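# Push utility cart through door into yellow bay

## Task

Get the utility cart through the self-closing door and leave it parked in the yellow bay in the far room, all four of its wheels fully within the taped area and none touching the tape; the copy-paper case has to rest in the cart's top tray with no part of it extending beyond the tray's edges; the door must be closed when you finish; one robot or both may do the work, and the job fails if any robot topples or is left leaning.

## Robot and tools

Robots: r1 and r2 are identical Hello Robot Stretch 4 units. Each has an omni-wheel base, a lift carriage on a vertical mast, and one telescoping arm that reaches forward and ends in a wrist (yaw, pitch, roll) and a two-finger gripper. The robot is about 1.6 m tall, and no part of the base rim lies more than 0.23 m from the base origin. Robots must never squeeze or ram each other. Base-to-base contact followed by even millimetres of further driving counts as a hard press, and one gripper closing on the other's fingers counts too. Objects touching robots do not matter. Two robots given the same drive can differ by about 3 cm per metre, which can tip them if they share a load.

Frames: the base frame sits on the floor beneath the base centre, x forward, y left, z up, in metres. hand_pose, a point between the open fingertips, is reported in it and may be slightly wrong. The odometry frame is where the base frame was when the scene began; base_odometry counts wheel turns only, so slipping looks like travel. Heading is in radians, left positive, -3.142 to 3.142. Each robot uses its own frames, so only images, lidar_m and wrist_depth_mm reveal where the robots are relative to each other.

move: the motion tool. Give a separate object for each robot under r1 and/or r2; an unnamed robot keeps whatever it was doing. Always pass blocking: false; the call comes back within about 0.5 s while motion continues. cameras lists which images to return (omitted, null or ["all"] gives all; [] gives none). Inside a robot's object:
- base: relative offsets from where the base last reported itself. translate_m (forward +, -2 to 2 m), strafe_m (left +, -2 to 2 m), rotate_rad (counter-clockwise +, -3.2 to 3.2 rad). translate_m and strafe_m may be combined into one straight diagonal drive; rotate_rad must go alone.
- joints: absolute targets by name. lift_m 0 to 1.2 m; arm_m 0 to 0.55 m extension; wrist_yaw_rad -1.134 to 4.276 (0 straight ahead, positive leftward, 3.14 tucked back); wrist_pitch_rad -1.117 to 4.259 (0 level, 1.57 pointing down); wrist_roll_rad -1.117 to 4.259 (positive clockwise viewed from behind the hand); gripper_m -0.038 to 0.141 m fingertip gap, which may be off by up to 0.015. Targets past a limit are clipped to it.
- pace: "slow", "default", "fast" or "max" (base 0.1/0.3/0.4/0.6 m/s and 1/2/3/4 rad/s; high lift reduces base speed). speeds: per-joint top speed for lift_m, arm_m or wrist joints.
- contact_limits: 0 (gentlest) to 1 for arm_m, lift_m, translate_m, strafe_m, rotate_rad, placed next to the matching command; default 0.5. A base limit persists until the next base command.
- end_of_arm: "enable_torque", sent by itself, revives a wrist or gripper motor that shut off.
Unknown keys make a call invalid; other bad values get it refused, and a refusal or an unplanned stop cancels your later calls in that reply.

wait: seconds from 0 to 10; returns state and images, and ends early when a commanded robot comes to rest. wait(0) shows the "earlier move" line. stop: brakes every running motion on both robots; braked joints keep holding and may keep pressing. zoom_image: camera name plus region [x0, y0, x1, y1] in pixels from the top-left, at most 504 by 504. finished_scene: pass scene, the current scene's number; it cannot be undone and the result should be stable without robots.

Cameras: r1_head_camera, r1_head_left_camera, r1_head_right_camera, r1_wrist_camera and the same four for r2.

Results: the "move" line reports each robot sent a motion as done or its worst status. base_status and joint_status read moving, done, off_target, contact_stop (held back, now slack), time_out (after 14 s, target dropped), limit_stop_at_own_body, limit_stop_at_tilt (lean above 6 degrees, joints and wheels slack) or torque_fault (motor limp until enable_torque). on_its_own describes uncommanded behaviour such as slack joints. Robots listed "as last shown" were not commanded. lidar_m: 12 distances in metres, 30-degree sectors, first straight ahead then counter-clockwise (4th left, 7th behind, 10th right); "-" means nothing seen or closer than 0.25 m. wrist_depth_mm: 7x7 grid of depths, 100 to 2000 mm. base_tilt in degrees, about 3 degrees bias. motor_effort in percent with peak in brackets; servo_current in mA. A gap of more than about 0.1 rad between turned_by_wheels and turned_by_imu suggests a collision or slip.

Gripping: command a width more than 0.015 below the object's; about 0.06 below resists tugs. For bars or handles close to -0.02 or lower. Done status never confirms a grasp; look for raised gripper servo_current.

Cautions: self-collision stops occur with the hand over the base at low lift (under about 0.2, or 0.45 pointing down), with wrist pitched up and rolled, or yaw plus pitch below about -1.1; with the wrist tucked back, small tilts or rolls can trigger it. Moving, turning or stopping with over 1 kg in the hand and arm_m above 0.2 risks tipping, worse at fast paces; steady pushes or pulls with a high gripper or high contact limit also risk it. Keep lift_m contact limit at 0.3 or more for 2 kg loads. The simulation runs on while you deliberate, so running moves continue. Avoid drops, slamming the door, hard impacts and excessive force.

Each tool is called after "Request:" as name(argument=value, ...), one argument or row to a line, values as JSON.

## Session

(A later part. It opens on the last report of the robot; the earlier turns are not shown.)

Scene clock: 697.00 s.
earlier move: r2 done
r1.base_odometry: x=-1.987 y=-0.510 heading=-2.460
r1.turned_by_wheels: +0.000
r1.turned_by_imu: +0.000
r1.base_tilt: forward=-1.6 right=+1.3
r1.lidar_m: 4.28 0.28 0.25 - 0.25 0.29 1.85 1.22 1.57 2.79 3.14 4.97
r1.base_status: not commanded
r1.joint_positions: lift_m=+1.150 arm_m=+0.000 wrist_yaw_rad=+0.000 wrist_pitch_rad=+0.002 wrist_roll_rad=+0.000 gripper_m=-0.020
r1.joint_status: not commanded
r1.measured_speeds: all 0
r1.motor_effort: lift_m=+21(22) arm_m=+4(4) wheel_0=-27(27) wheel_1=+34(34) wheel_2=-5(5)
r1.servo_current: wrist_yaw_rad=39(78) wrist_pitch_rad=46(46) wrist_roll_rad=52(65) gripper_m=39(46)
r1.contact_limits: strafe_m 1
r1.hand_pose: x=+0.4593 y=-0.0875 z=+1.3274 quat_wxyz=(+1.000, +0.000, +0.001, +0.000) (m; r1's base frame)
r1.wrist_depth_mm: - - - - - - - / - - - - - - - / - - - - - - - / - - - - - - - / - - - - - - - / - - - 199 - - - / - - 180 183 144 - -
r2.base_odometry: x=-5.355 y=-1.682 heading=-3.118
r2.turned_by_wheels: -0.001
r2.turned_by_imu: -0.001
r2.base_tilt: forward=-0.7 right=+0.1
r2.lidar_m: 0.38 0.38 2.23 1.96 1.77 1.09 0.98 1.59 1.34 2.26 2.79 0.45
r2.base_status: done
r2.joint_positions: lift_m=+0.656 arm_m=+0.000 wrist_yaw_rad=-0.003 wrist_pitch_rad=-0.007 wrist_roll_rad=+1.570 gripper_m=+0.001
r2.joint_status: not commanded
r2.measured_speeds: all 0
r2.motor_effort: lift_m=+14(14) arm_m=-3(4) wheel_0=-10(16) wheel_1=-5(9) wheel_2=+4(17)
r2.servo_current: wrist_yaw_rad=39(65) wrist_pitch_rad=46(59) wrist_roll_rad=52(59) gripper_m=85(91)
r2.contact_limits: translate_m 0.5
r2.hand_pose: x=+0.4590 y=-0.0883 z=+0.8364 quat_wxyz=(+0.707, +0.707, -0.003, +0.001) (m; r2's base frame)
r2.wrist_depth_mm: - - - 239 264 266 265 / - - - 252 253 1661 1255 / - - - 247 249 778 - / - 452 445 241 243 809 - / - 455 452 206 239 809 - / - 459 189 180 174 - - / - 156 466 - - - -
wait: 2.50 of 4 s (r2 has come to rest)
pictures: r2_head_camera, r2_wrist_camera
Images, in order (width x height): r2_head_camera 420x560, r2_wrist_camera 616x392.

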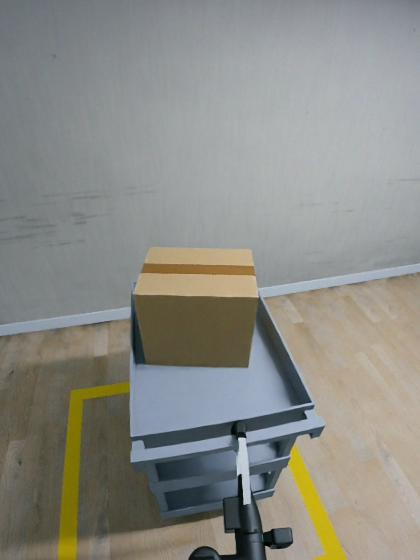

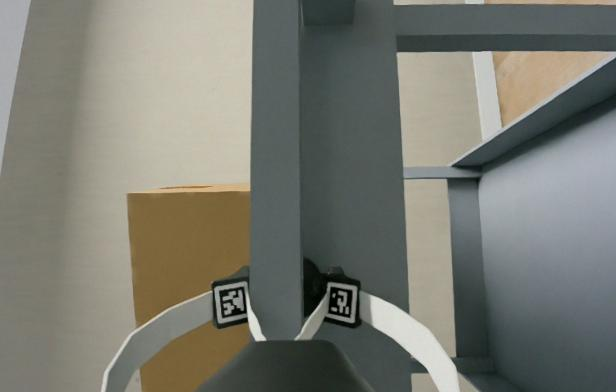

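Request:
move(
  r2={"joints":{"gripper_m":0.138}},
  blocking=false,
  cameras=[],
)

Request:
wait(
  seconds=2,
  cameras=[],
)

Request:
move(
  r2={"base":{"translate_m":-0.4}},
  blocking=false,
  cameras=[],
)

Request:
wait(
  seconds=4,
  cameras=["r2_head_camera","r2_head_left_camera"],
)

Scene clock: 705.87 s.
move: r2 moving
r1: as last shown
r1.lidar_m: 4.27 0.25 0.25 - 0.25 0.29 1.86 1.23 1.58 2.78 3.17 4.98
r1.motor_effort: lift_m=+22(22) arm_m=+4(4) wheel_0=-27(27) wheel_1=+34(34) wheel_2=-5(5)
r1.servo_current: wrist_yaw_rad=52(65) wrist_pitch_rad=46(46) wrist_roll_rad=52(65) gripper_m=46(46)
r1.contact_limits: strafe_m 1
r1.wrist_depth_mm: - - - - - - - / - - - - - - - / - - - - - - - / - - - - - - - / - - - - - - - / - - - 200 - - - / - - 180 183 144 - -
r2.base_odometry: x=-5.355 y=-1.682 heading=-3.118
r2.turned_by_wheels: +0.000
r2.turned_by_imu: +0.000
r2.base_tilt: forward=-0.7 right=+0.1
r2.lidar_m: 0.38 0.39 2.23 1.95 1.75 1.10 0.96 1.61 1.32 2.25 2.79 0.46
r2.base_status: not commanded
r2.joint_positions: lift_m=+0.656 arm_m=+0.000 wrist_yaw_rad=-0.005 wrist_pitch_rad=-0.007 wrist_roll_rad=+1.570 gripper_m=+0.020
r2.joint_status: gripper_m moving
r2.measured_speeds: translate_m=+0.000 strafe_m=+0.000 rotate_rad=+0.000 lift_m=+0.000 arm_m=+0.000 wrist_yaw_rad=-0.001 wrist_pitch_rad=+0.000 wrist_roll_rad=+0.000
r2.motor_effort: lift_m=+14(14) arm_m=-3(4) wheel_0=-9(10) wheel_1=-4(5) wheel_2=+2(4)
r2.servo_current: wrist_yaw_rad=52(52) wrist_pitch_rad=46(52) wrist_roll_rad=33(52) gripper_m=72(91)
r2.contact_limits: translate_m 0.5
r2.hand_pose: x=+0.4589 y=-0.0888 z=+0.8364 quat_wxyz=(+0.707, +0.707, -0.004, +0.001) (m; r2's base frame)
r2.wrist_depth_mm: - - - 252 268 267 266 / - - - 255 257 1661 1229 / - - - 250 252 732 - / - 455 452 244 - - - / - 462 455 216 241 809 - / - 462 190 182 185 798 - / - - 466 - - - -
pictures: none
No camera images: "cameras" was empty.

Scene clock: 707.63 s.
earlier move: r2 done
r1.base_odometry: x=-1.987 y=-0.510 heading=-2.460
r1.turned_by_wheels: +0.000
r1.turned_by_imu: +0.000
r1.base_tilt: forward=-1.6 right=+1.3
r1.lidar_m: 4.27 0.27 0.25 - 0.25 0.29 1.84 1.22 1.55 2.80 3.13 4.97
r1.base_status: not commanded
r1.joint_positions: lift_m=+1.150 arm_m=+0.000 wrist_yaw_rad=+0.000 wrist_pitch_rad=+0.002 wrist_roll_rad=+0.000 gripper_m=-0.020
r1.joint_status: not commanded
r1.measured_speeds: all 0
r1.motor_effort: lift_m=+22(22) arm_m=+4(4) wheel_0=-27(27) wheel_1=+34(34) wheel_2=-5(5)
r1.servo_current: wrist_yaw_rad=59(65) wrist_pitch_rad=46(52) wrist_roll_rad=52(72) gripper_m=39(52)
r1.contact_limits: strafe_m 1
r1.hand_pose: x=+0.4593 y=-0.0875 z=+1.3274 quat_wxyz=(+1.000, +0.000, +0.001, +0.000) (m; r1's base frame)
r1.wrist_depth_mm: - - - - - - - / - - - - - - - / - - - - - - - / - - - - - - - / - - - - - - - / - - - 198 - - - / - - 180 183 144 - -
r2.base_odometry: x=-5.355 y=-1.682 heading=-3.117
r2.turned_by_wheels: +0.000
r2.turned_by_imu: +0.001
r2.base_tilt: forward=-0.7 right=+0.1
r2.lidar_m: 0.38 0.40 2.22 1.96 1.74 1.10 0.98 1.62 1.32 2.30 2.78 0.44
r2.base_status: not commanded
r2.joint_positions: lift_m=+0.656 arm_m=+0.000 wrist_yaw_rad=-0.003 wrist_pitch_rad=-0.002 wrist_roll_rad=+1.570 gripper_m=+0.138
r2.joint_status: all done
r2.measured_speeds: all 0
r2.motor_effort: lift_m=+14(14) arm_m=-4(4) wheel_0=-5(10) wheel_1=-4(5) wheel_2=+1(4)
r2.servo_current: wrist_yaw_rad=46(59) wrist_pitch_rad=39(52) wrist_roll_rad=39(59) gripper_m=46(124)
r2.contact_limits: translate_m 0.5
r2.hand_pose: x=+0.4590 y=-0.0883 z=+0.8351 quat_wxyz=(+0.707, +0.707, -0.002, +0.000) (m; r2's base frame)
r2.wrist_depth_mm: - - 207 268 278 282 282 / - - 203 266 - 1661 496 / - - 198 259 - 741 - / - 459 452 254 - - - / - 459 224 249 - - - / - 200 189 244 188 183 - / - 469 473 - - - -
wait: 1.77 of 2 s (r2 has come to rest)
pictures: none
No camera images: "cameras" was empty.

Scene clock: 708.13 s.
move: r2 moving
r1: as last shown
r1.lidar_m: 4.28 0.27 0.25 - 0.25 0.28 1.83 1.23 1.57 2.80 3.14 4.99
r1.servo_current: wrist_yaw_rad=52(65) wrist_pitch_rad=39(46) wrist_roll_rad=39(72) gripper_m=39(46)
r1.contact_limits: strafe_m 1
r1.wrist_depth_mm: - - - - - - - / - - - - - - - / - - - - - - - / - - - - - - - / - - - - - - - / - - - 200 - - - / - - 180 184 144 - -
r2.base_odometry: x=-5.324 y=-1.681 heading=-3.118
r2.turned_by_wheels: +0.000
r2.turned_by_imu: +0.000
r2.base_tilt: forward=-0.7 right=+0.1
r2.lidar_m: 0.41 0.42 2.20 1.95 1.70 1.05 0.94 1.61 1.30 2.19 2.76 0.46
r2.base_status: translate_m moving
r2.joint_positions: lift_m=+0.656 arm_m=+0.000 wrist_yaw_rad=-0.003 wrist_pitch_rad=-0.002 wrist_roll_rad=+1.570 gripper_m=+0.138
r2.joint_status: not commanded
r2.measured_speeds: translate_m=-0.121 strafe_m=+0.000 rotate_rad=-0.001 lift_m=+0.000 arm_m=+0.000 wrist_yaw_rad=+0.000 wrist_pitch_rad=+0.000 wrist_roll_rad=+0.000
r2.motor_effort: lift_m=+14(14) arm_m=-3(4) wheel_0=-6(9) wheel_1=-8(9) wheel_2=+13(13)
r2.servo_current: wrist_yaw_rad=46(59) wrist_pitch_rad=33(46) wrist_roll_rad=46(46) gripper_m=52(52)
r2.hand_pose: x=+0.4590 y=-0.0883 z=+0.8351 quat_wxyz=(+0.707, +0.707, -0.002, +0.000) (m; r2's base frame)
r2.wrist_depth_mm: - - 235 287 304 310 309 / - - - 291 - 1618 492 / - - - 286 - 691 - / - 484 480 282 - 878 - / - 488 488 274 - 866 - / - 194 214 215 192 183 - / - 500 504 - - - -
pictures: none
No camera images: "cameras" was empty.

Scene clock: 710.47 s.
earlier move: r2 done
r1.base_odometry: x=-1.987 y=-0.510 heading=-2.460
r1.turned_by_wheels: +0.000
r1.turned_by_imu: +0.000
r1.base_tilt: forward=-1.6 right=+1.3
r1.lidar_m: 4.26 0.26 0.25 - 0.25 0.27 1.58 1.22 1.56 2.79 3.15 4.96
r1.base_status: not commanded
r1.joint_positions: lift_m=+1.150 arm_m=+0.000 wrist_yaw_rad=+0.000 wrist_pitch_rad=+0.002 wrist_roll_rad=+0.000 gripper_m=-0.020
r1.joint_status: not commanded
r1.measured_speeds: all 0
r1.motor_effort: lift_m=+22(22) arm_m=+4(4) wheel_0=-27(27) wheel_1=+34(34) wheel_2=-5(5)
r1.servo_current: wrist_yaw_rad=39(78) wrist_pitch_rad=46(52) wrist_roll_rad=46(72) gripper_m=46(52)
r1.contact_limits: strafe_m 1
r1.hand_pose: x=+0.4593 y=-0.0875 z=+1.3274 quat_wxyz=(+1.000, +0.000, +0.001, +0.000) (m; r1's base frame)
r1.wrist_depth_mm: - - - - - - - / - - - - - - - / - - - - - - - / - - - - - - - / - - - - - - - / - - - 198 - - - / - - 180 183 144 - -
r2.base_odometry: x=-4.955 y=-1.672 heading=-3.118
r2.turned_by_wheels: +0.000
r2.turned_by_imu: +0.000
r2.base_tilt: forward=-0.7 right=+0.1
r2.lidar_m: 0.78 2.23 2.10 1.90 1.08 0.66 0.57 1.56 1.13 1.38 2.87 0.88
r2.base_status: done
r2.joint_positions: lift_m=+0.656 arm_m=+0.000 wrist_yaw_rad=-0.003 wrist_pitch_rad=-0.002 wrist_roll_rad=+1.570 gripper_m=+0.138
r2.joint_status: not commanded
r2.measured_speeds: all 0
r2.motor_effort: lift_m=+14(14) arm_m=-3(4) wheel_0=-3(11) wheel_1=-4(9) wheel_2=+3(13)
r2.servo_current: wrist_yaw_rad=46(59) wrist_pitch_rad=46(46) wrist_roll_rad=52(65) gripper_m=46(59)
r2.hand_pose: x=+0.4591 y=-0.0882 z=+0.8351 quat_wxyz=(+0.707, +0.707, -0.002, +0.000) (m; r2's base frame)
r2.wrist_depth_mm: - - - - - 1618 1138 / - - - - - 1661 1160 / - - - 668 - 661 991 / - - 1008 654 - 654 - / - - 854 640 - 634 - / - 187 878 621 187 621 - / - - - - - 1576 -
wait: 2.33 of 4 s (r2 has come to rest)
pictures: r2_head_camera, r2_head_left_camera
Images, in order (width x height): r2_head_camera 420x560, r2_head_left_camera 420x672.

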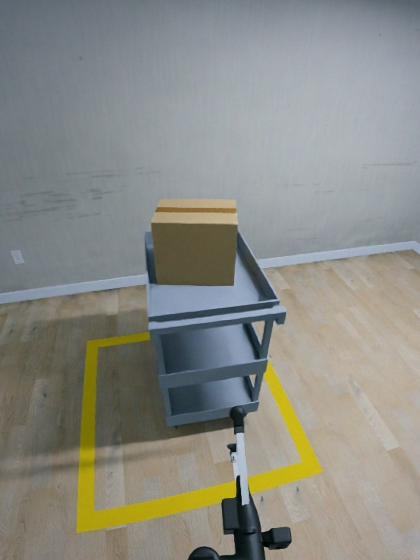

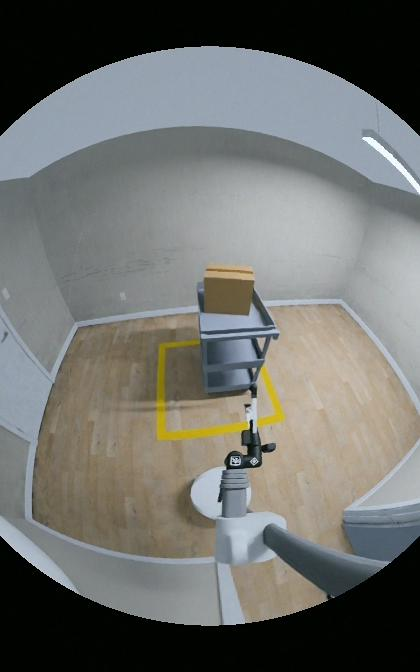

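Request:
move(
  r2={"base":{"strafe_m":1.15}},
  blocking=false,
  cameras=[],
)

Request:
wait(
  seconds=8,
  cameras=[],
)

Request:
move(
  r2={"base":{"translate_m":0.75}},
  blocking=false,
  cameras=[],
)

Request:
wait(
  seconds=8,
  cameras=[],
)

Request:
move(
  r2={"base":{"rotate_rad":-1.1}},
  r1={"base":{"translate_m":0.5},"pace":"slow"},
  blocking=false,
  cameras=[],
)

Request:
wait(
  seconds=3,
  cameras=["r2_head_camera","r2_head_left_camera","r2_head_right_camera"],
)

Scene clock: 727.20 s.
move: r2 moving
r1: as last shown
r1.lidar_m: 4.27 0.27 0.25 - 0.25 0.30 1.59 1.24 1.58 2.79 3.15 4.99
r1.servo_current: wrist_yaw_rad=46(59) wrist_pitch_rad=46(52) wrist_roll_rad=65(65) gripper_m=46(46)
r1.contact_limits: strafe_m 1
r1.wrist_depth_mm: - - - - - - - / - - - - - - - / - - - - - - - / - - - - - - - / - - - - - - - / - - - 199 - - - / - - 180 183 144 - -
r2.base_odometry: x=-4.954 y=-1.708 heading=-3.118
r2.turned_by_wheels: +0.000
r2.turned_by_imu: +0.001
r2.base_tilt: forward=-0.6 right=+0.1
r2.lidar_m: 0.79 2.23 2.10 1.88 1.05 0.66 0.55 1.56 1.18 1.37 2.89 0.86
r2.base_status: strafe_m moving
r2.joint_positions: lift_m=+0.656 arm_m=+0.000 wrist_yaw_rad=-0.003 wrist_pitch_rad=-0.002 wrist_roll_rad=+1.570 gripper_m=+0.138
r2.joint_status: not commanded
r2.measured_speeds: translate_m=-0.001 strafe_m=+0.140 rotate_rad=+0.008 lift_m=+0.000 arm_m=+0.000 wrist_yaw_rad=+0.000 wrist_pitch_rad=+0.000 wrist_roll_rad=+0.000
r2.motor_effort: lift_m=+14(14) arm_m=-3(4) wheel_0=-11(14) wheel_1=+11(12) wheel_2=+0(1)
r2.servo_current: wrist_yaw_rad=52(65) wrist_pitch_rad=46(46) wrist_roll_rad=46(59) gripper_m=46(59)
r2.hand_pose: x=+0.4591 y=-0.0882 z=+0.8351 quat_wxyz=(+0.707, +0.707, -0.002, +0.000) (m; r2's base frame)
r2.wrist_depth_mm: - - - - - 1661 1138 / - - - - - 1537 1160 / - - - 661 - 661 991 / - - 842 654 - 647 - / - - 866 634 - 627 - / - 187 216 627 187 621 - / - - - - - 1708 1118
pictures: none
No camera images: "cameras" was empty.

Scene clock: 731.87 s.
earlier move: r2 done
r1.base_odometry: x=-1.987 y=-0.510 heading=-2.460
r1.turned_by_wheels: +0.000
r1.turned_by_imu: +0.000
r1.base_tilt: forward=-1.6 right=+1.3
r1.lidar_m: 4.25 0.25 0.25 - 0.25 0.30 2.40 1.25 1.57 2.79 3.18 5.00
r1.base_status: not commanded
r1.joint_positions: lift_m=+1.150 arm_m=+0.000 wrist_yaw_rad=+0.000 wrist_pitch_rad=+0.002 wrist_roll_rad=+0.000 gripper_m=-0.020
r1.joint_status: not commanded
r1.measured_speeds: all 0
r1.motor_effort: lift_m=+22(22) arm_m=+4(4) wheel_0=-26(28) wheel_1=+34(34) wheel_2=-5(5)
r1.servo_current: wrist_yaw_rad=46(78) wrist_pitch_rad=39(52) wrist_roll_rad=46(72) gripper_m=39(52)
r1.contact_limits: strafe_m 1
r1.hand_pose: x=+0.4593 y=-0.0875 z=+1.3274 quat_wxyz=(+1.000, +0.000, +0.001, +0.000) (m; r1's base frame)
r1.wrist_depth_mm: - - - - - - - / - - - - - - - / - - - - - - - / - - - - - - - / - - - - - - - / - - - 199 - - - / - - 180 183 144 - -
r2.base_odometry: x=-4.928 y=-2.822 heading=-3.118
r2.turned_by_wheels: +0.000
r2.turned_by_imu: +0.001
r2.base_tilt: forward=-0.7 right=+0.0
r2.lidar_m: 2.00 1.44 0.87 0.75 0.79 0.90 0.78 0.80 0.98 2.25 1.25 1.36
r2.base_status: done
r2.joint_positions: lift_m=+0.656 arm_m=+0.000 wrist_yaw_rad=-0.003 wrist_pitch_rad=-0.002 wrist_roll_rad=+1.570 gripper_m=+0.138
r2.joint_status: not commanded
r2.measured_speeds: all 0
r2.motor_effort: lift_m=+14(14) arm_m=-3(4) wheel_0=-1(14) wheel_1=+1(13) wheel_2=+0(2)
r2.servo_current: wrist_yaw_rad=39(65) wrist_pitch_rad=46(52) wrist_roll_rad=46(65) gripper_m=52(59)
r2.hand_pose: x=+0.4591 y=-0.0882 z=+0.8351 quat_wxyz=(+0.707, +0.707, -0.002, +0.000) (m; r2's base frame)
r2.wrist_depth_mm: - - - - - 1661 1160 / - - - - - 1661 1138 / - - - - - 1661 1160 / - - - - - 1661 1182 / - - - - - 1576 1182 / - 188 177 157 187 1366 1182 / - - - - - 1661 1182
wait: 4.67 of 8 s (r2 has come to rest)
pictures: none
No camera images: "cameras" was empty.

Scene clock: 732.37 s.
move: r2 moving
r1: as last shown
r1.lidar_m: 4.26 0.27 0.25 - 0.25 0.31 2.41 1.22 1.57 2.78 3.15 4.98
r1.motor_effort: lift_m=+22(22) arm_m=+4(4) wheel_0=-27(27) wheel_1=+34(34) wheel_2=-5(5)
r1.servo_current: wrist_yaw_rad=46(72) wrist_pitch_rad=39(46) wrist_roll_rad=52(59) gripper_m=46(46)
r1.contact_limits: strafe_m 1
r2.base_odometry: x=-4.959 y=-2.823 heading=-3.118
r2.turned_by_wheels: +0.000
r2.turned_by_imu: +0.000
r2.base_tilt: forward=-0.6 right=+0.1
r2.lidar_m: 1.97 1.43 0.91 0.76 0.81 0.93 0.82 0.84 1.02 2.26 1.22 1.35
r2.base_status: translate_m moving
r2.joint_positions: lift_m=+0.656 arm_m=+0.000 wrist_yaw_rad=-0.003 wrist_pitch_rad=-0.002 wrist_roll_rad=+1.570 gripper_m=+0.138
r2.joint_status: not commanded
r2.measured_speeds: translate_m=+0.122 strafe_m=+0.000 rotate_rad=-0.001 lift_m=+0.000 arm_m=+0.000 wrist_yaw_rad=+0.000 wrist_pitch_rad=+0.000 wrist_roll_rad=+0.000
r2.motor_effort: lift_m=+14(14) arm_m=-4(4) wheel_0=+5(9) wheel_1=+8(8) wheel_2=-12(12)
r2.servo_current: wrist_yaw_rad=33(65) wrist_pitch_rad=39(46) wrist_roll_rad=46(59) gripper_m=52(52)
r2.hand_pose: x=+0.4591 y=-0.0882 z=+0.8351 quat_wxyz=(+0.707, +0.707, -0.002, +0.000) (m; r2's base frame)
r2.wrist_depth_mm: - - - - - 1618 1138 / - - - - - 1661 1160 / - - - - - 1661 1160 / - - - - - 1661 1160 / - - - - - 1576 1182 / - 187 177 157 187 1397 1160 / - - - - - 1661 1182
pictures: none
No camera images: "cameras" was empty.

Scene clock: 735.87 s.
earlier move: r2 done
r1.base_odometry: x=-1.987 y=-0.510 heading=-2.460
r1.turned_by_wheels: +0.000
r1.turned_by_imu: +0.000
r1.base_tilt: forward=-1.6 right=+1.3
r1.lidar_m: 4.26 0.26 0.25 - 0.25 0.31 2.40 1.22 1.55 2.78 3.19 4.98
r1.base_status: not commanded
r1.joint_positions: lift_m=+1.150 arm_m=+0.000 wrist_yaw_rad=+0.000 wrist_pitch_rad=+0.002 wrist_roll_rad=+0.000 gripper_m=-0.020
r1.joint_status: not commanded
r1.measured_speeds: all 0
r1.motor_effort: lift_m=+22(22) arm_m=+4(4) wheel_0=-27(27) wheel_1=+34(34) wheel_2=-5(5)
r1.servo_current: wrist_yaw_rad=46(72) wrist_pitch_rad=33(46) wrist_roll_rad=52(65) gripper_m=46(52)
r1.contact_limits: strafe_m 1
r1.hand_pose: x=+0.4593 y=-0.0875 z=+1.3274 quat_wxyz=(+1.000, +0.000, +0.001, +0.000) (m; r1's base frame)
r1.wrist_depth_mm: - - - - - - - / - - - - - - - / - - - - - - - / - - - - - - - / - - - - - - - / - - - 200 - - - / - - 180 183 144 - -
r2.base_odometry: x=-5.678 y=-2.840 heading=-3.118
r2.turned_by_wheels: +0.000
r2.turned_by_imu: +0.001
r2.base_tilt: forward=-0.7 right=+0.1
r2.lidar_m: 1.25 1.28 1.05 0.88 0.92 1.13 1.51 1.54 2.49 0.98 0.97 1.44
r2.base_status: done
r2.joint_positions: lift_m=+0.656 arm_m=+0.000 wrist_yaw_rad=-0.003 wrist_pitch_rad=-0.002 wrist_roll_rad=+1.570 gripper_m=+0.138
r2.joint_status: not commanded
r2.measured_speeds: all 0
r2.motor_effort: lift_m=+14(14) arm_m=-3(4) wheel_0=+2(13) wheel_1=+2(9) wheel_2=-4(14)
r2.servo_current: wrist_yaw_rad=46(65) wrist_pitch_rad=39(52) wrist_roll_rad=39(59) gripper_m=46(59)
r2.hand_pose: x=+0.4591 y=-0.0882 z=+0.8351 quat_wxyz=(+0.707, +0.707, -0.002, +0.000) (m; r2's base frame)
r2.wrist_depth_mm: - - - - - - 1160 / - - - - - - 1118 / - - - - - - 1098 / - - - - - - 1078 / - - - - - - 1025 / - 187 177 157 187 183 1025 / - - - - - - -
wait: 3.50 of 8 s (r2 has come to rest)
pictures: none
No camera images: "cameras" was empty.

Scene clock: 736.37 s.
move: r1 contact_stop; r2 moving
r1.base_odometry: x=-1.988 y=-0.509 heading=-2.458
r1.turned_by_wheels: +0.002
r1.turned_by_imu: +0.002
r1.base_tilt: forward=-1.6 right=+1.3
r1.lidar_m: 4.23 0.26 0.25 - 0.25 0.29 2.43 1.23 1.53 2.77 3.20 5.00
r1.base_status: translate_m contact_stop
r1.joint_positions: lift_m=+1.150 arm_m=+0.000 wrist_yaw_rad=+0.000 wrist_pitch_rad=+0.002 wrist_roll_rad=+0.000 gripper_m=-0.020
r1.joint_status: not commanded
r1.measured_speeds: translate_m=+0.000 strafe_m=+0.000 rotate_rad=-0.001 lift_m=+0.000 arm_m=+0.000 wrist_yaw_rad=+0.000 wrist_pitch_rad=+0.000 wrist_roll_rad=+0.000
r1.on_its_own: the wheels are slack since a contact_stop
r1.motor_effort: lift_m=+22(22) arm_m=+4(4) wheel_0=+1(25) wheel_1=-1(32) wheel_2=+0(5)
r1.servo_current: wrist_yaw_rad=39(59) wrist_pitch_rad=46(46) wrist_roll_rad=46(59) gripper_m=46(46)
r1.hand_pose: x=+0.4593 y=-0.0875 z=+1.3274 quat_wxyz=(+1.000, +0.000, +0.001, +0.000) (m; r1's base frame)
r1.wrist_depth_mm: - - - - - - - / - - - - - - - / - - - - - - - / - - - - - - - / - - - - - - - / - - - 199 - - - / - - 180 183 144 - -
r2.base_odometry: x=-5.678 y=-2.840 heading=+2.913
r2.turned_by_wheels: -0.252
r2.turned_by_imu: -0.245
r2.base_tilt: forward=-0.7 right=+0.1
r2.lidar_m: 1.31 1.25 1.23 0.93 0.87 0.96 1.45 1.52 1.65 2.46 0.97 1.07
r2.base_status: rotate_rad moving
r2.joint_positions: lift_m=+0.656 arm_m=+0.000 wrist_yaw_rad=-0.003 wrist_pitch_rad=-0.002 wrist_roll_rad=+1.570 gripper_m=+0.138
r2.joint_status: not commanded
r2.measured_speeds: translate_m=-0.002 strafe_m=+0.000 rotate_rad=-0.981 lift_m=+0.000 arm_m=+0.000 wrist_yaw_rad=+0.001 wrist_pitch_rad=+0.000 wrist_roll_rad=+0.000
r2.motor_effort: lift_m=+14(14) arm_m=-4(4) wheel_0=+6(12) wheel_1=+9(11) wheel_2=+10(11)
r2.servo_current: wrist_yaw_rad=52(59) wrist_pitch_rad=39(46) wrist_roll_rad=39(59) gripper_m=46(52)
r2.hand_pose: x=+0.4591 y=-0.0882 z=+0.8351 quat_wxyz=(+0.707, +0.707, -0.002, +0.000) (m; r2's base frame)
r2.wrist_depth_mm: - - - - - 1464 1118 / - - - - - 1366 1160 / - - - - - 1281 1182 / - - - - - - 1182 / - - - - - - 1118 / - 187 177 157 187 183 1042 / - - - - - - 1025
pictures: none
No camera images: "cameras" was empty.

not run: a stop that you did not command came earlier in this reply.

Wheels slack now; retry r1.

Request:
move(
  r1={"base":{"translate_m":0.45},"pace":"slow","contact_limits":{"translate_m":0.9}},
  blocking=false,
  cameras=[],
)

Request:
wait(
  seconds=7,
  cameras=["r2_head_camera","r2_head_left_camera","r2_head_right_camera"],
)

Request:
wait(
  seconds=4,
  cameras=["r2_head_camera","r2_head_left_camera"],
)

Scene clock: 742.23 s.
earlier move: r1 contact_stop; r2 done
move: r1 moving
r1.base_odometry: x=-1.998 y=-0.517 heading=-2.457
r1.turned_by_wheels: +0.000
r1.turned_by_imu: +0.000
r1.base_tilt: forward=-1.6 right=+1.3
r1.lidar_m: 4.25 0.27 0.25 - 0.25 0.27 2.41 1.24 1.59 2.79 3.16 4.97
r1.base_status: earlier translate_m contact_stop (by the wheels' count: +0.000 of +0.500); translate_m moving
r1.joint_positions: lift_m=+1.150 arm_m=+0.000 wrist_yaw_rad=+0.000 wrist_pitch_rad=+0.002 wrist_roll_rad=+0.000 gripper_m=-0.020
r1.joint_status: not commanded
r1.measured_speeds: translate_m=+0.048 strafe_m=+0.000 rotate_rad=-0.002 lift_m=+0.000 arm_m=+0.000 wrist_yaw_rad=+0.000 wrist_pitch_rad=+0.000 wrist_roll_rad=+0.000
r1.motor_effort: lift_m=+22(22) arm_m=+4(4) wheel_0=+2(5) wheel_1=+10(11) wheel_2=-6(7)
r1.servo_current: wrist_yaw_rad=39(59) wrist_pitch_rad=46(52) wrist_roll_rad=46(65) gripper_m=46(46)
r1.contact_limits: translate_m 0.9
r1.hand_pose: x=+0.4593 y=-0.0875 z=+1.3274 quat_wxyz=(+1.000, +0.000, +0.001, +0.000) (m; r1's base frame)
r1.wrist_depth_mm: - - - - - - - / - - - - - - - / - - - - - - - / - - - - - - - / - - - - - - - / - - - 199 - - - / - - 180 183 144 - -
r2.base_odometry: x=-5.678 y=-2.840 heading=+2.067
r2.turned_by_wheels: -0.847
r2.turned_by_imu: -0.824
r2.base_tilt: forward=-0.7 right=+0.1
r2.lidar_m: 0.97 1.46 1.27 1.28 1.08 0.88 0.90 1.08 1.51 1.52 2.45 0.97
r2.base_status: done
r2.joint_positions: lift_m=+0.656 arm_m=+0.000 wrist_yaw_rad=-0.003 wrist_pitch_rad=-0.002 wrist_roll_rad=+1.570 gripper_m=+0.138
r2.joint_status: not commanded
r2.measured_speeds: all 0
r2.motor_effort: lift_m=+14(14) arm_m=-4(4) wheel_0=+3(4) wheel_1=+5(5) wheel_2=+5(5)
r2.servo_current: wrist_yaw_rad=26(52) wrist_pitch_rad=46(46) wrist_roll_rad=33(59) gripper_m=52(59)
r2.hand_pose: x=+0.4591 y=-0.0882 z=+0.8351 quat_wxyz=(+0.707, +0.707, -0.002, +0.000) (m; r2's base frame)
r2.wrist_depth_mm: - - - - - 1661 1138 / - - - - - 1366 - / - - - - - 1138 - / - - 842 842 - 1229 - / - - 878 904 - 1138 - / - - - 165 878 1042 1008 / - - - - - 1708 1182
pictures: none
No camera images: "cameras" was empty.

Scene clock: 743.70 s.
earlier move: r1 contact_stop
r1.base_odometry: x=-2.066 y=-0.565 heading=-2.427
r1.turned_by_wheels: +0.030
r1.turned_by_imu: +0.031
r1.base_tilt: forward=-1.6 right=+1.3
r1.lidar_m: 3.98 2.27 1.97 - 0.25 0.31 2.49 1.31 1.85 2.81 3.23 4.89
r1.base_status: translate_m contact_stop (by the wheels' count: +0.096 of +0.450)
r1.joint_positions: lift_m=+1.150 arm_m=+0.000 wrist_yaw_rad=+0.000 wrist_pitch_rad=+0.002 wrist_roll_rad=+0.000 gripper_m=-0.020
r1.joint_status: not commanded
r1.measured_speeds: all 0
r1.on_its_own: the wheels are slack since a contact_stop
r1.motor_effort: lift_m=+22(22) arm_m=+4(4) wheel_0=+0(9) wheel_1=+0(36) wheel_2=+0(9)
r1.servo_current: wrist_yaw_rad=33(65) wrist_pitch_rad=46(52) wrist_roll_rad=39(65) gripper_m=46(46)
r1.contact_limits: translate_m 0.9
r1.hand_pose: x=+0.4593 y=-0.0875 z=+1.3274 quat_wxyz=(+1.000, +0.000, +0.001, +0.000) (m; r1's base frame)
r1.wrist_depth_mm: - - - - - - - / - - - - - - - / - - - - - - - / - - - - - - - / - - - - - - - / - - - 198 - - - / - - 179 183 144 - -
r2.base_odometry: x=-5.678 y=-2.840 heading=+2.067
r2.turned_by_wheels: +0.000
r2.turned_by_imu: +0.000
r2.base_tilt: forward=-0.7 right=+0.1
r2.lidar_m: 0.98 1.47 1.27 1.28 1.09 0.87 0.93 1.09 1.53 1.52 2.47 0.97
r2.base_status: done
r2.joint_positions: lift_m=+0.656 arm_m=+0.000 wrist_yaw_rad=-0.003 wrist_pitch_rad=-0.002 wrist_roll_rad=+1.570 gripper_m=+0.138
r2.joint_status: not commanded
r2.measured_speeds: all 0
r2.motor_effort: lift_m=+14(14) arm_m=-3(4) wheel_0=+4(4) wheel_1=+4(5) wheel_2=+5(5)
r2.servo_current: wrist_yaw_rad=52(65) wrist_pitch_rad=52(52) wrist_roll_rad=46(59) gripper_m=59(59)
r2.hand_pose: x=+0.4591 y=-0.0882 z=+0.8351 quat_wxyz=(+0.707, +0.707, -0.002, +0.000) (m; r2's base frame)
r2.wrist_depth_mm: - - - - - 1661 1138 / - - - - - 1336 - / - - - - - 1118 - / - - 842 854 - 1205 - / - - 891 917 - 1138 - / - - - 164 866 1042 1008 / - - - - - 1708 1160
wait: 1.47 of 7 s (r1 has come to rest)
pictures: r2_head_camera, r2_head_left_camera, r2_head_right_camera
Images, in order (width x height): r2_head_camera 420x560, r2_head_left_camera 420x672, r2_head_right_camera 420x672.

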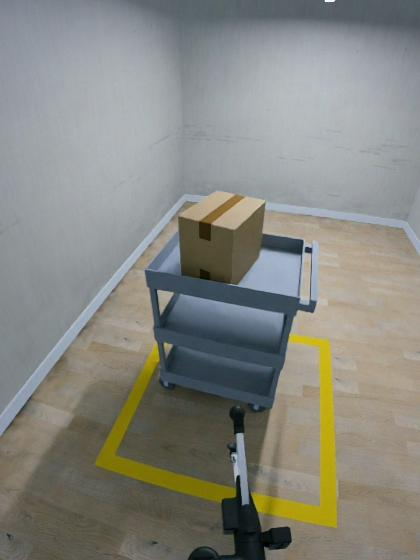

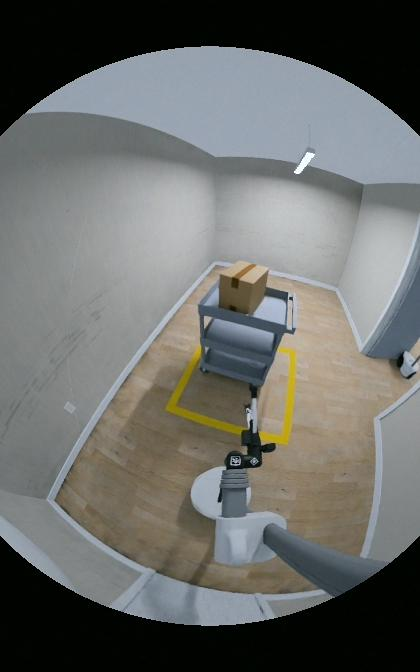

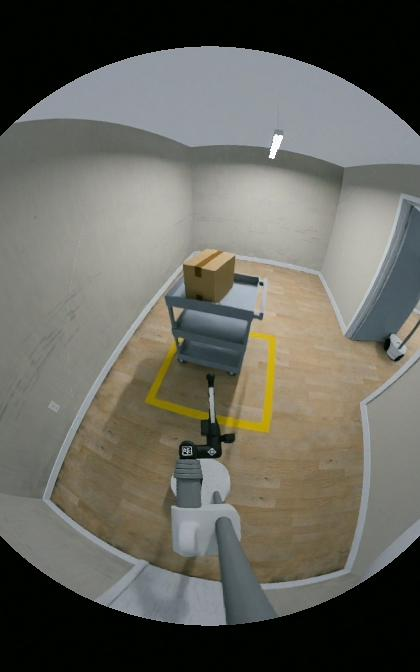

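not run: a stop that you did not command came earlier in this reply.

Request:
zoom_image(
  camera="r2_head_camera",
  region=[90, 180, 350, 530],
)

Request:
move(
  r1={"base":{"translate_m":0.4},"pace":"slow","contact_limits":{"translate_m":1.0}},
  blocking=false,
  cameras=["r1_head_camera","r1_head_left_camera","r1_head_right_camera"],
)

Scaled by 1.440 from the camera's 420x560 image, which has a finer 1200x1600 frame.

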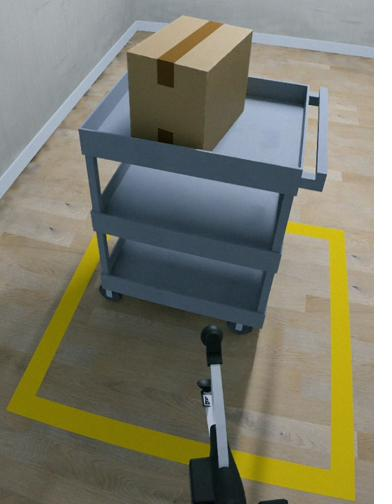

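Scene clock: 750.63 s.
move: r1 moving
r1.base_odometry: x=-2.076 y=-0.573 heading=-2.426
r1.turned_by_wheels: +0.000
r1.turned_by_imu: +0.000
r1.base_tilt: forward=-1.6 right=+1.3
r1.lidar_m: 3.99 2.26 1.97 - 0.25 0.30 2.52 1.34 1.87 2.81 3.24 4.86
r1.base_status: translate_m moving
r1.joint_positions: lift_m=+1.150 arm_m=+0.000 wrist_yaw_rad=+0.000 wrist_pitch_rad=+0.002 wrist_roll_rad=+0.000 gripper_m=-0.020
r1.joint_status: not commanded
r1.measured_speeds: translate_m=+0.049 strafe_m=+0.000 rotate_rad=-0.001 lift_m=+0.000 arm_m=+0.000 wrist_yaw_rad=+0.000 wrist_pitch_rad=+0.000 wrist_roll_rad=+0.000
r1.motor_effort: lift_m=+22(22) arm_m=+4(4) wheel_0=+3(4) wheel_1=+8(12) wheel_2=-6(8)
r1.servo_current: wrist_yaw_rad=59(65) wrist_pitch_rad=46(52) wrist_roll_rad=46(65) gripper_m=39(46)
r1.contact_limits: translate_m 1
r1.hand_pose: x=+0.4593 y=-0.0875 z=+1.3274 quat_wxyz=(+1.000, +0.000, +0.001, +0.000) (m; r1's base frame)
r1.wrist_depth_mm: - - - - - - - / - - - - - - - / - - - - - - - / - - - - - - - / - - - - - - - / - - - 199 - - - / - - 180 184 144 - -
r2: as last shown
r2.lidar_m: 0.99 1.48 1.27 1.27 1.07 0.89 0.91 1.08 1.54 1.51 2.49 0.96
r2.motor_effort: lift_m=+14(14) arm_m=-4(4) wheel_0=+3(4) wheel_1=+5(5) wheel_2=+5(5)
r2.servo_current: wrist_yaw_rad=52(59) wrist_pitch_rad=39(46) wrist_roll_rad=46(52) gripper_m=52(59)
r2.wrist_depth_mm: - - - - - 1708 1138 / - - - - - 1366 - / - - - - - 1138 - / - - 854 842 - 1205 - / - - 878 904 - 1138 - / - - - 165 878 1042 991 / - - - - - 1661 1160
pictures: r1_head_camera, r1_head_left_camera, r1_head_right_camera
Images, in order (width x height): r1_head_camera 420x560, r1_head_left_camera 420x672, r1_head_right_camera 420x672.

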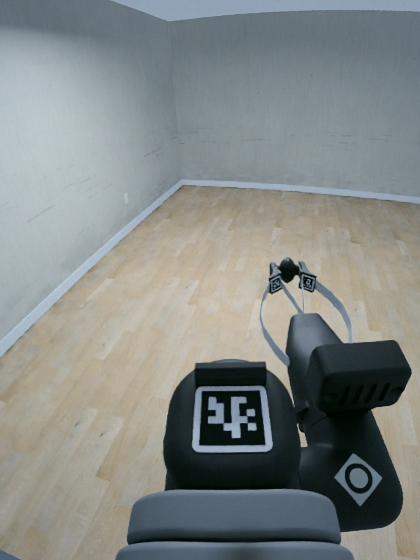

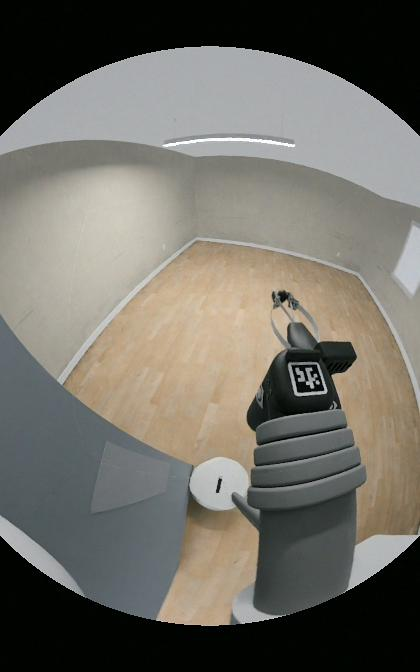

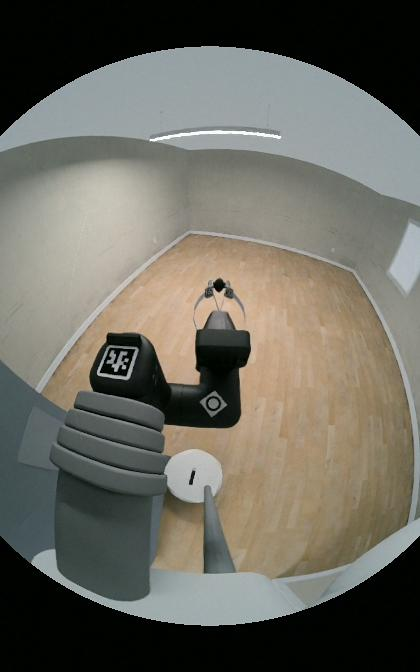

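Request:
wait(
  seconds=9,
  cameras=["r1_head_left_camera","r2_head_right_camera"],
)

Request:
move(
  r1={"base":{"rotate_rad":-2.6}},
  blocking=false,
  cameras=[],
)

Request:
wait(
  seconds=6,
  cameras=["r1_head_camera","r1_head_left_camera","r1_head_right_camera","r2_head_right_camera"],
)

Scene clock: 761.07 s.
earlier move: r1 done
r1.base_odometry: x=-2.368 y=-0.828 heading=-2.426
r1.turned_by_wheels: +0.000
r1.turned_by_imu: +0.010
r1.base_tilt: forward=-1.6 right=+1.3
r1.lidar_m: 3.71 2.14 1.84 1.83 1.50 1.26 1.26 1.48 2.64 2.90 3.37 4.50
r1.base_status: done
r1.joint_positions: lift_m=+1.150 arm_m=+0.000 wrist_yaw_rad=+0.000 wrist_pitch_rad=+0.002 wrist_roll_rad=+0.000 gripper_m=-0.020
r1.joint_status: not commanded
r1.measured_speeds: all 0
r1.motor_effort: lift_m=+22(22) arm_m=+4(4) wheel_0=+4(13) wheel_1=+3(38) wheel_2=-2(12)
r1.servo_current: wrist_yaw_rad=52(72) wrist_pitch_rad=39(52) wrist_roll_rad=72(72) gripper_m=46(52)
r1.contact_limits: translate_m 1
r1.hand_pose: x=+0.4593 y=-0.0875 z=+1.3274 quat_wxyz=(+1.000, +0.000, +0.001, +0.000) (m; r1's base frame)
r1.wrist_depth_mm: - - - - - - - / - - - - - - - / - - - - - - - / - - - - - - - / - - - - - - - / - - - 199 - - - / - - 180 183 143 - -
r2.base_odometry: x=-5.678 y=-2.840 heading=+2.067
r2.turned_by_wheels: +0.000
r2.turned_by_imu: +0.001
r2.base_tilt: forward=-0.7 right=+0.1
r2.lidar_m: 0.99 1.47 1.25 1.30 1.09 0.87 0.90 1.07 1.52 1.53 1.89 0.97
r2.base_status: not commanded
r2.joint_positions: lift_m=+0.656 arm_m=+0.000 wrist_yaw_rad=-0.003 wrist_pitch_rad=-0.002 wrist_roll_rad=+1.570 gripper_m=+0.138
r2.joint_status: not commanded
r2.measured_speeds: all 0
r2.motor_effort: lift_m=+14(14) arm_m=-3(4) wheel_0=+4(4) wheel_1=+5(5) wheel_2=+5(6)
r2.servo_current: wrist_yaw_rad=52(65) wrist_pitch_rad=46(52) wrist_roll_rad=65(65) gripper_m=52(59)
r2.hand_pose: x=+0.4591 y=-0.0882 z=+0.8351 quat_wxyz=(+0.707, +0.707, -0.002, +0.000) (m; r2's base frame)
r2.wrist_depth_mm: - - - - - 1618 1138 / - - - - - 1397 - / - - - - - 1118 - / - - 842 842 - 1205 - / - - 878 904 - 1138 - / - - - 165 854 1025 1008 / - - - - - 1708 1182
wait: 0.00 of 9 s (r1 has come to rest)
pictures: r1_head_left_camera, r2_head_right_camera
Images, in order (width x height): r1_head_left_camera 420x672, r2_head_right_camera 420x672.

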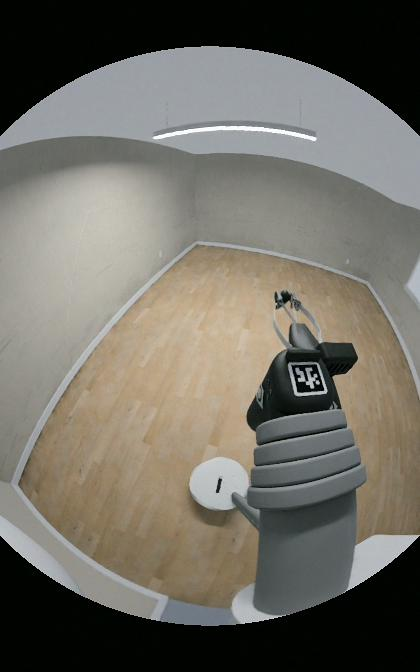

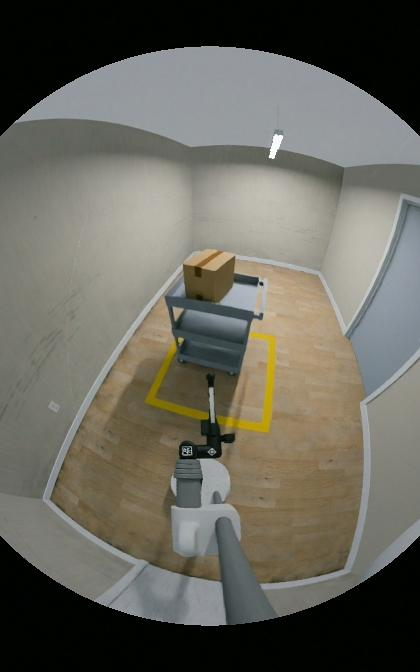

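Scene clock: 761.57 s.
move: r1 moving
r1.base_odometry: x=-2.368 y=-0.828 heading=-2.572
r1.turned_by_wheels: -0.146
r1.turned_by_imu: -0.146
r1.base_tilt: forward=-1.6 right=+1.3
r1.lidar_m: 4.49 2.34 1.86 1.83 1.66 1.30 1.25 1.39 2.14 2.88 3.13 4.55
r1.base_status: rotate_rad moving
r1.joint_positions: lift_m=+1.150 arm_m=+0.000 wrist_yaw_rad=+0.000 wrist_pitch_rad=+0.002 wrist_roll_rad=+0.000 gripper_m=-0.020
r1.joint_status: not commanded
r1.measured_speeds: translate_m=+0.001 strafe_m=+0.001 rotate_rad=-0.556 lift_m=+0.000 arm_m=+0.000 wrist_yaw_rad=+0.000 wrist_pitch_rad=+0.000 wrist_roll_rad=+0.000
r1.motor_effort: lift_m=+22(22) arm_m=+4(4) wheel_0=+6(8) wheel_1=+5(7) wheel_2=+5(6)
r1.servo_current: wrist_yaw_rad=59(59) wrist_pitch_rad=39(46) wrist_roll_rad=46(59) gripper_m=39(46)
r1.hand_pose: x=+0.4593 y=-0.0875 z=+1.3274 quat_wxyz=(+1.000, +0.000, +0.001, +0.000) (m; r1's base frame)
r1.wrist_depth_mm: - - - - - - - / - - - - - - - / - - - - - - - / - - - - - - - / - - - - - - - / - - - 199 - - - / - - 180 183 144 - -
r2: as last shown
r2.turned_by_imu: +0.000
r2.base_tilt: forward=-0.6 right=+0.1
r2.lidar_m: 0.97 1.46 1.27 1.27 1.09 0.84 0.90 1.07 1.54 1.52 1.91 0.98
r2.motor_effort: lift_m=+14(14) arm_m=-4(4) wheel_0=+4(4) wheel_1=+5(5) wheel_2=+5(5)
r2.servo_current: wrist_yaw_rad=46(52) wrist_pitch_rad=39(52) wrist_roll_rad=46(52) gripper_m=46(52)
r2.wrist_depth_mm: - - - - - 1661 1138 / - - - - - 1336 - / - - - - - 1118 - / - - 842 831 - 1205 - / - - 891 917 - 1160 - / - - - 164 878 1025 1008 / - - - - - 1661 1160
pictures: none
No camera images: "cameras" was empty.

Scene clock: 764.63 s.
earlier move: r1 done
r1.base_odometry: x=-2.368 y=-0.828 heading=+1.257
r1.turned_by_wheels: -2.454
r1.turned_by_imu: -2.467
r1.base_tilt: forward=-1.6 right=+1.3
r1.lidar_m: 1.54 2.75 2.88 3.40 4.47 3.51 2.13 1.86 1.86 1.46 1.28 1.27
r1.base_status: done
r1.joint_positions: lift_m=+1.150 arm_m=+0.000 wrist_yaw_rad=+0.000 wrist_pitch_rad=+0.002 wrist_roll_rad=+0.000 gripper_m=-0.020
r1.joint_status: not commanded
r1.measured_speeds: all 0
r1.motor_effort: lift_m=+22(22) arm_m=-4(4) wheel_0=+3(9) wheel_1=+2(8) wheel_2=+2(7)
r1.servo_current: wrist_yaw_rad=46(65) wrist_pitch_rad=39(52) wrist_roll_rad=52(65) gripper_m=46(46)
r1.hand_pose: x=+0.4593 y=-0.0875 z=+1.3274 quat_wxyz=(+1.000, +0.000, +0.001, +0.000) (m; r1's base frame)
r1.wrist_depth_mm: - - - - - - - / - - - - - - - / - - - - - - - / - - - - - - - / - - - - - - - / - - - 199 170 - - / - - 172 146 143 - -
r2.base_odometry: x=-5.678 y=-2.840 heading=+2.067
r2.turned_by_wheels: +0.000
r2.turned_by_imu: +0.000
r2.base_tilt: forward=-0.7 right=+0.1
r2.lidar_m: 0.98 1.46 1.28 1.28 1.07 0.88 0.91 1.09 1.53 1.54 1.90 0.99
r2.base_status: not commanded
r2.joint_positions: lift_m=+0.656 arm_m=+0.000 wrist_yaw_rad=-0.003 wrist_pitch_rad=-0.002 wrist_roll_rad=+1.570 gripper_m=+0.138
r2.joint_status: not commanded
r2.measured_speeds: all 0
r2.motor_effort: lift_m=+14(14) arm_m=-4(4) wheel_0=+4(4) wheel_1=+4(5) wheel_2=+5(6)
r2.servo_current: wrist_yaw_rad=46(65) wrist_pitch_rad=39(52) wrist_roll_rad=52(59) gripper_m=52(59)
r2.hand_pose: x=+0.4591 y=-0.0882 z=+0.8351 quat_wxyz=(+0.707, +0.707, -0.002, +0.000) (m; r2's base frame)
r2.wrist_depth_mm: - - - - - 1661 1138 / - - - - - 1366 - / - - - - - 1098 - / - - 842 842 - 1229 - / - - 891 904 - 1138 - / - - - 165 878 1042 1008 / - - - - - 1708 1160
wait: 3.07 of 6 s (r1 has come to rest)
pictures: r1_head_camera, r1_head_left_camera, r1_head_right_camera, r2_head_right_camera
Images, in order (width x height): r1_head_camera 420x560, r1_head_left_camera 420x672, r1_head_right_camera 420x672, r2_head_right_camera 420x672.

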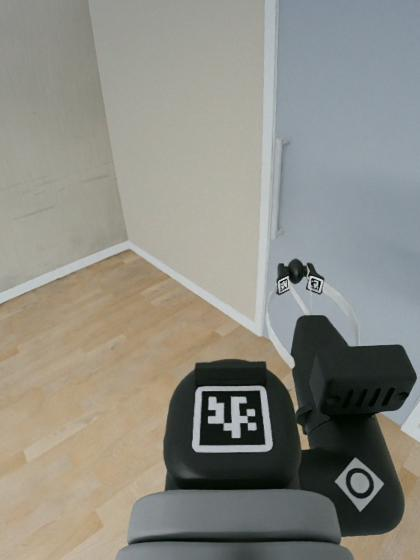

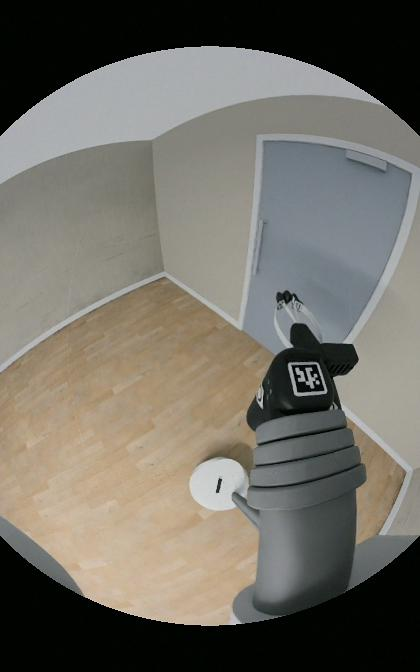

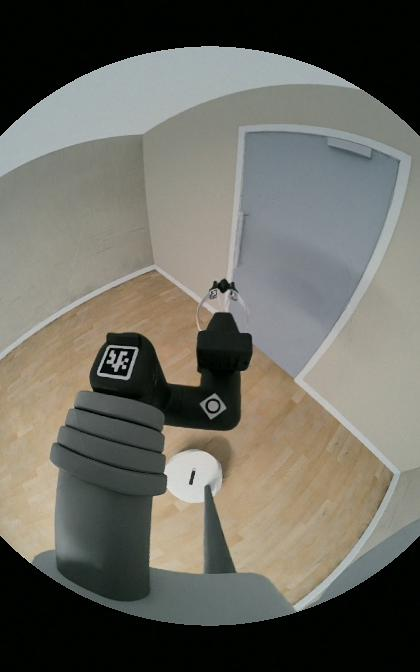

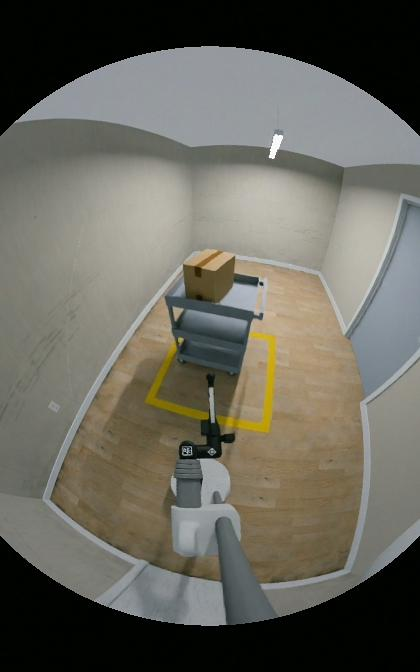

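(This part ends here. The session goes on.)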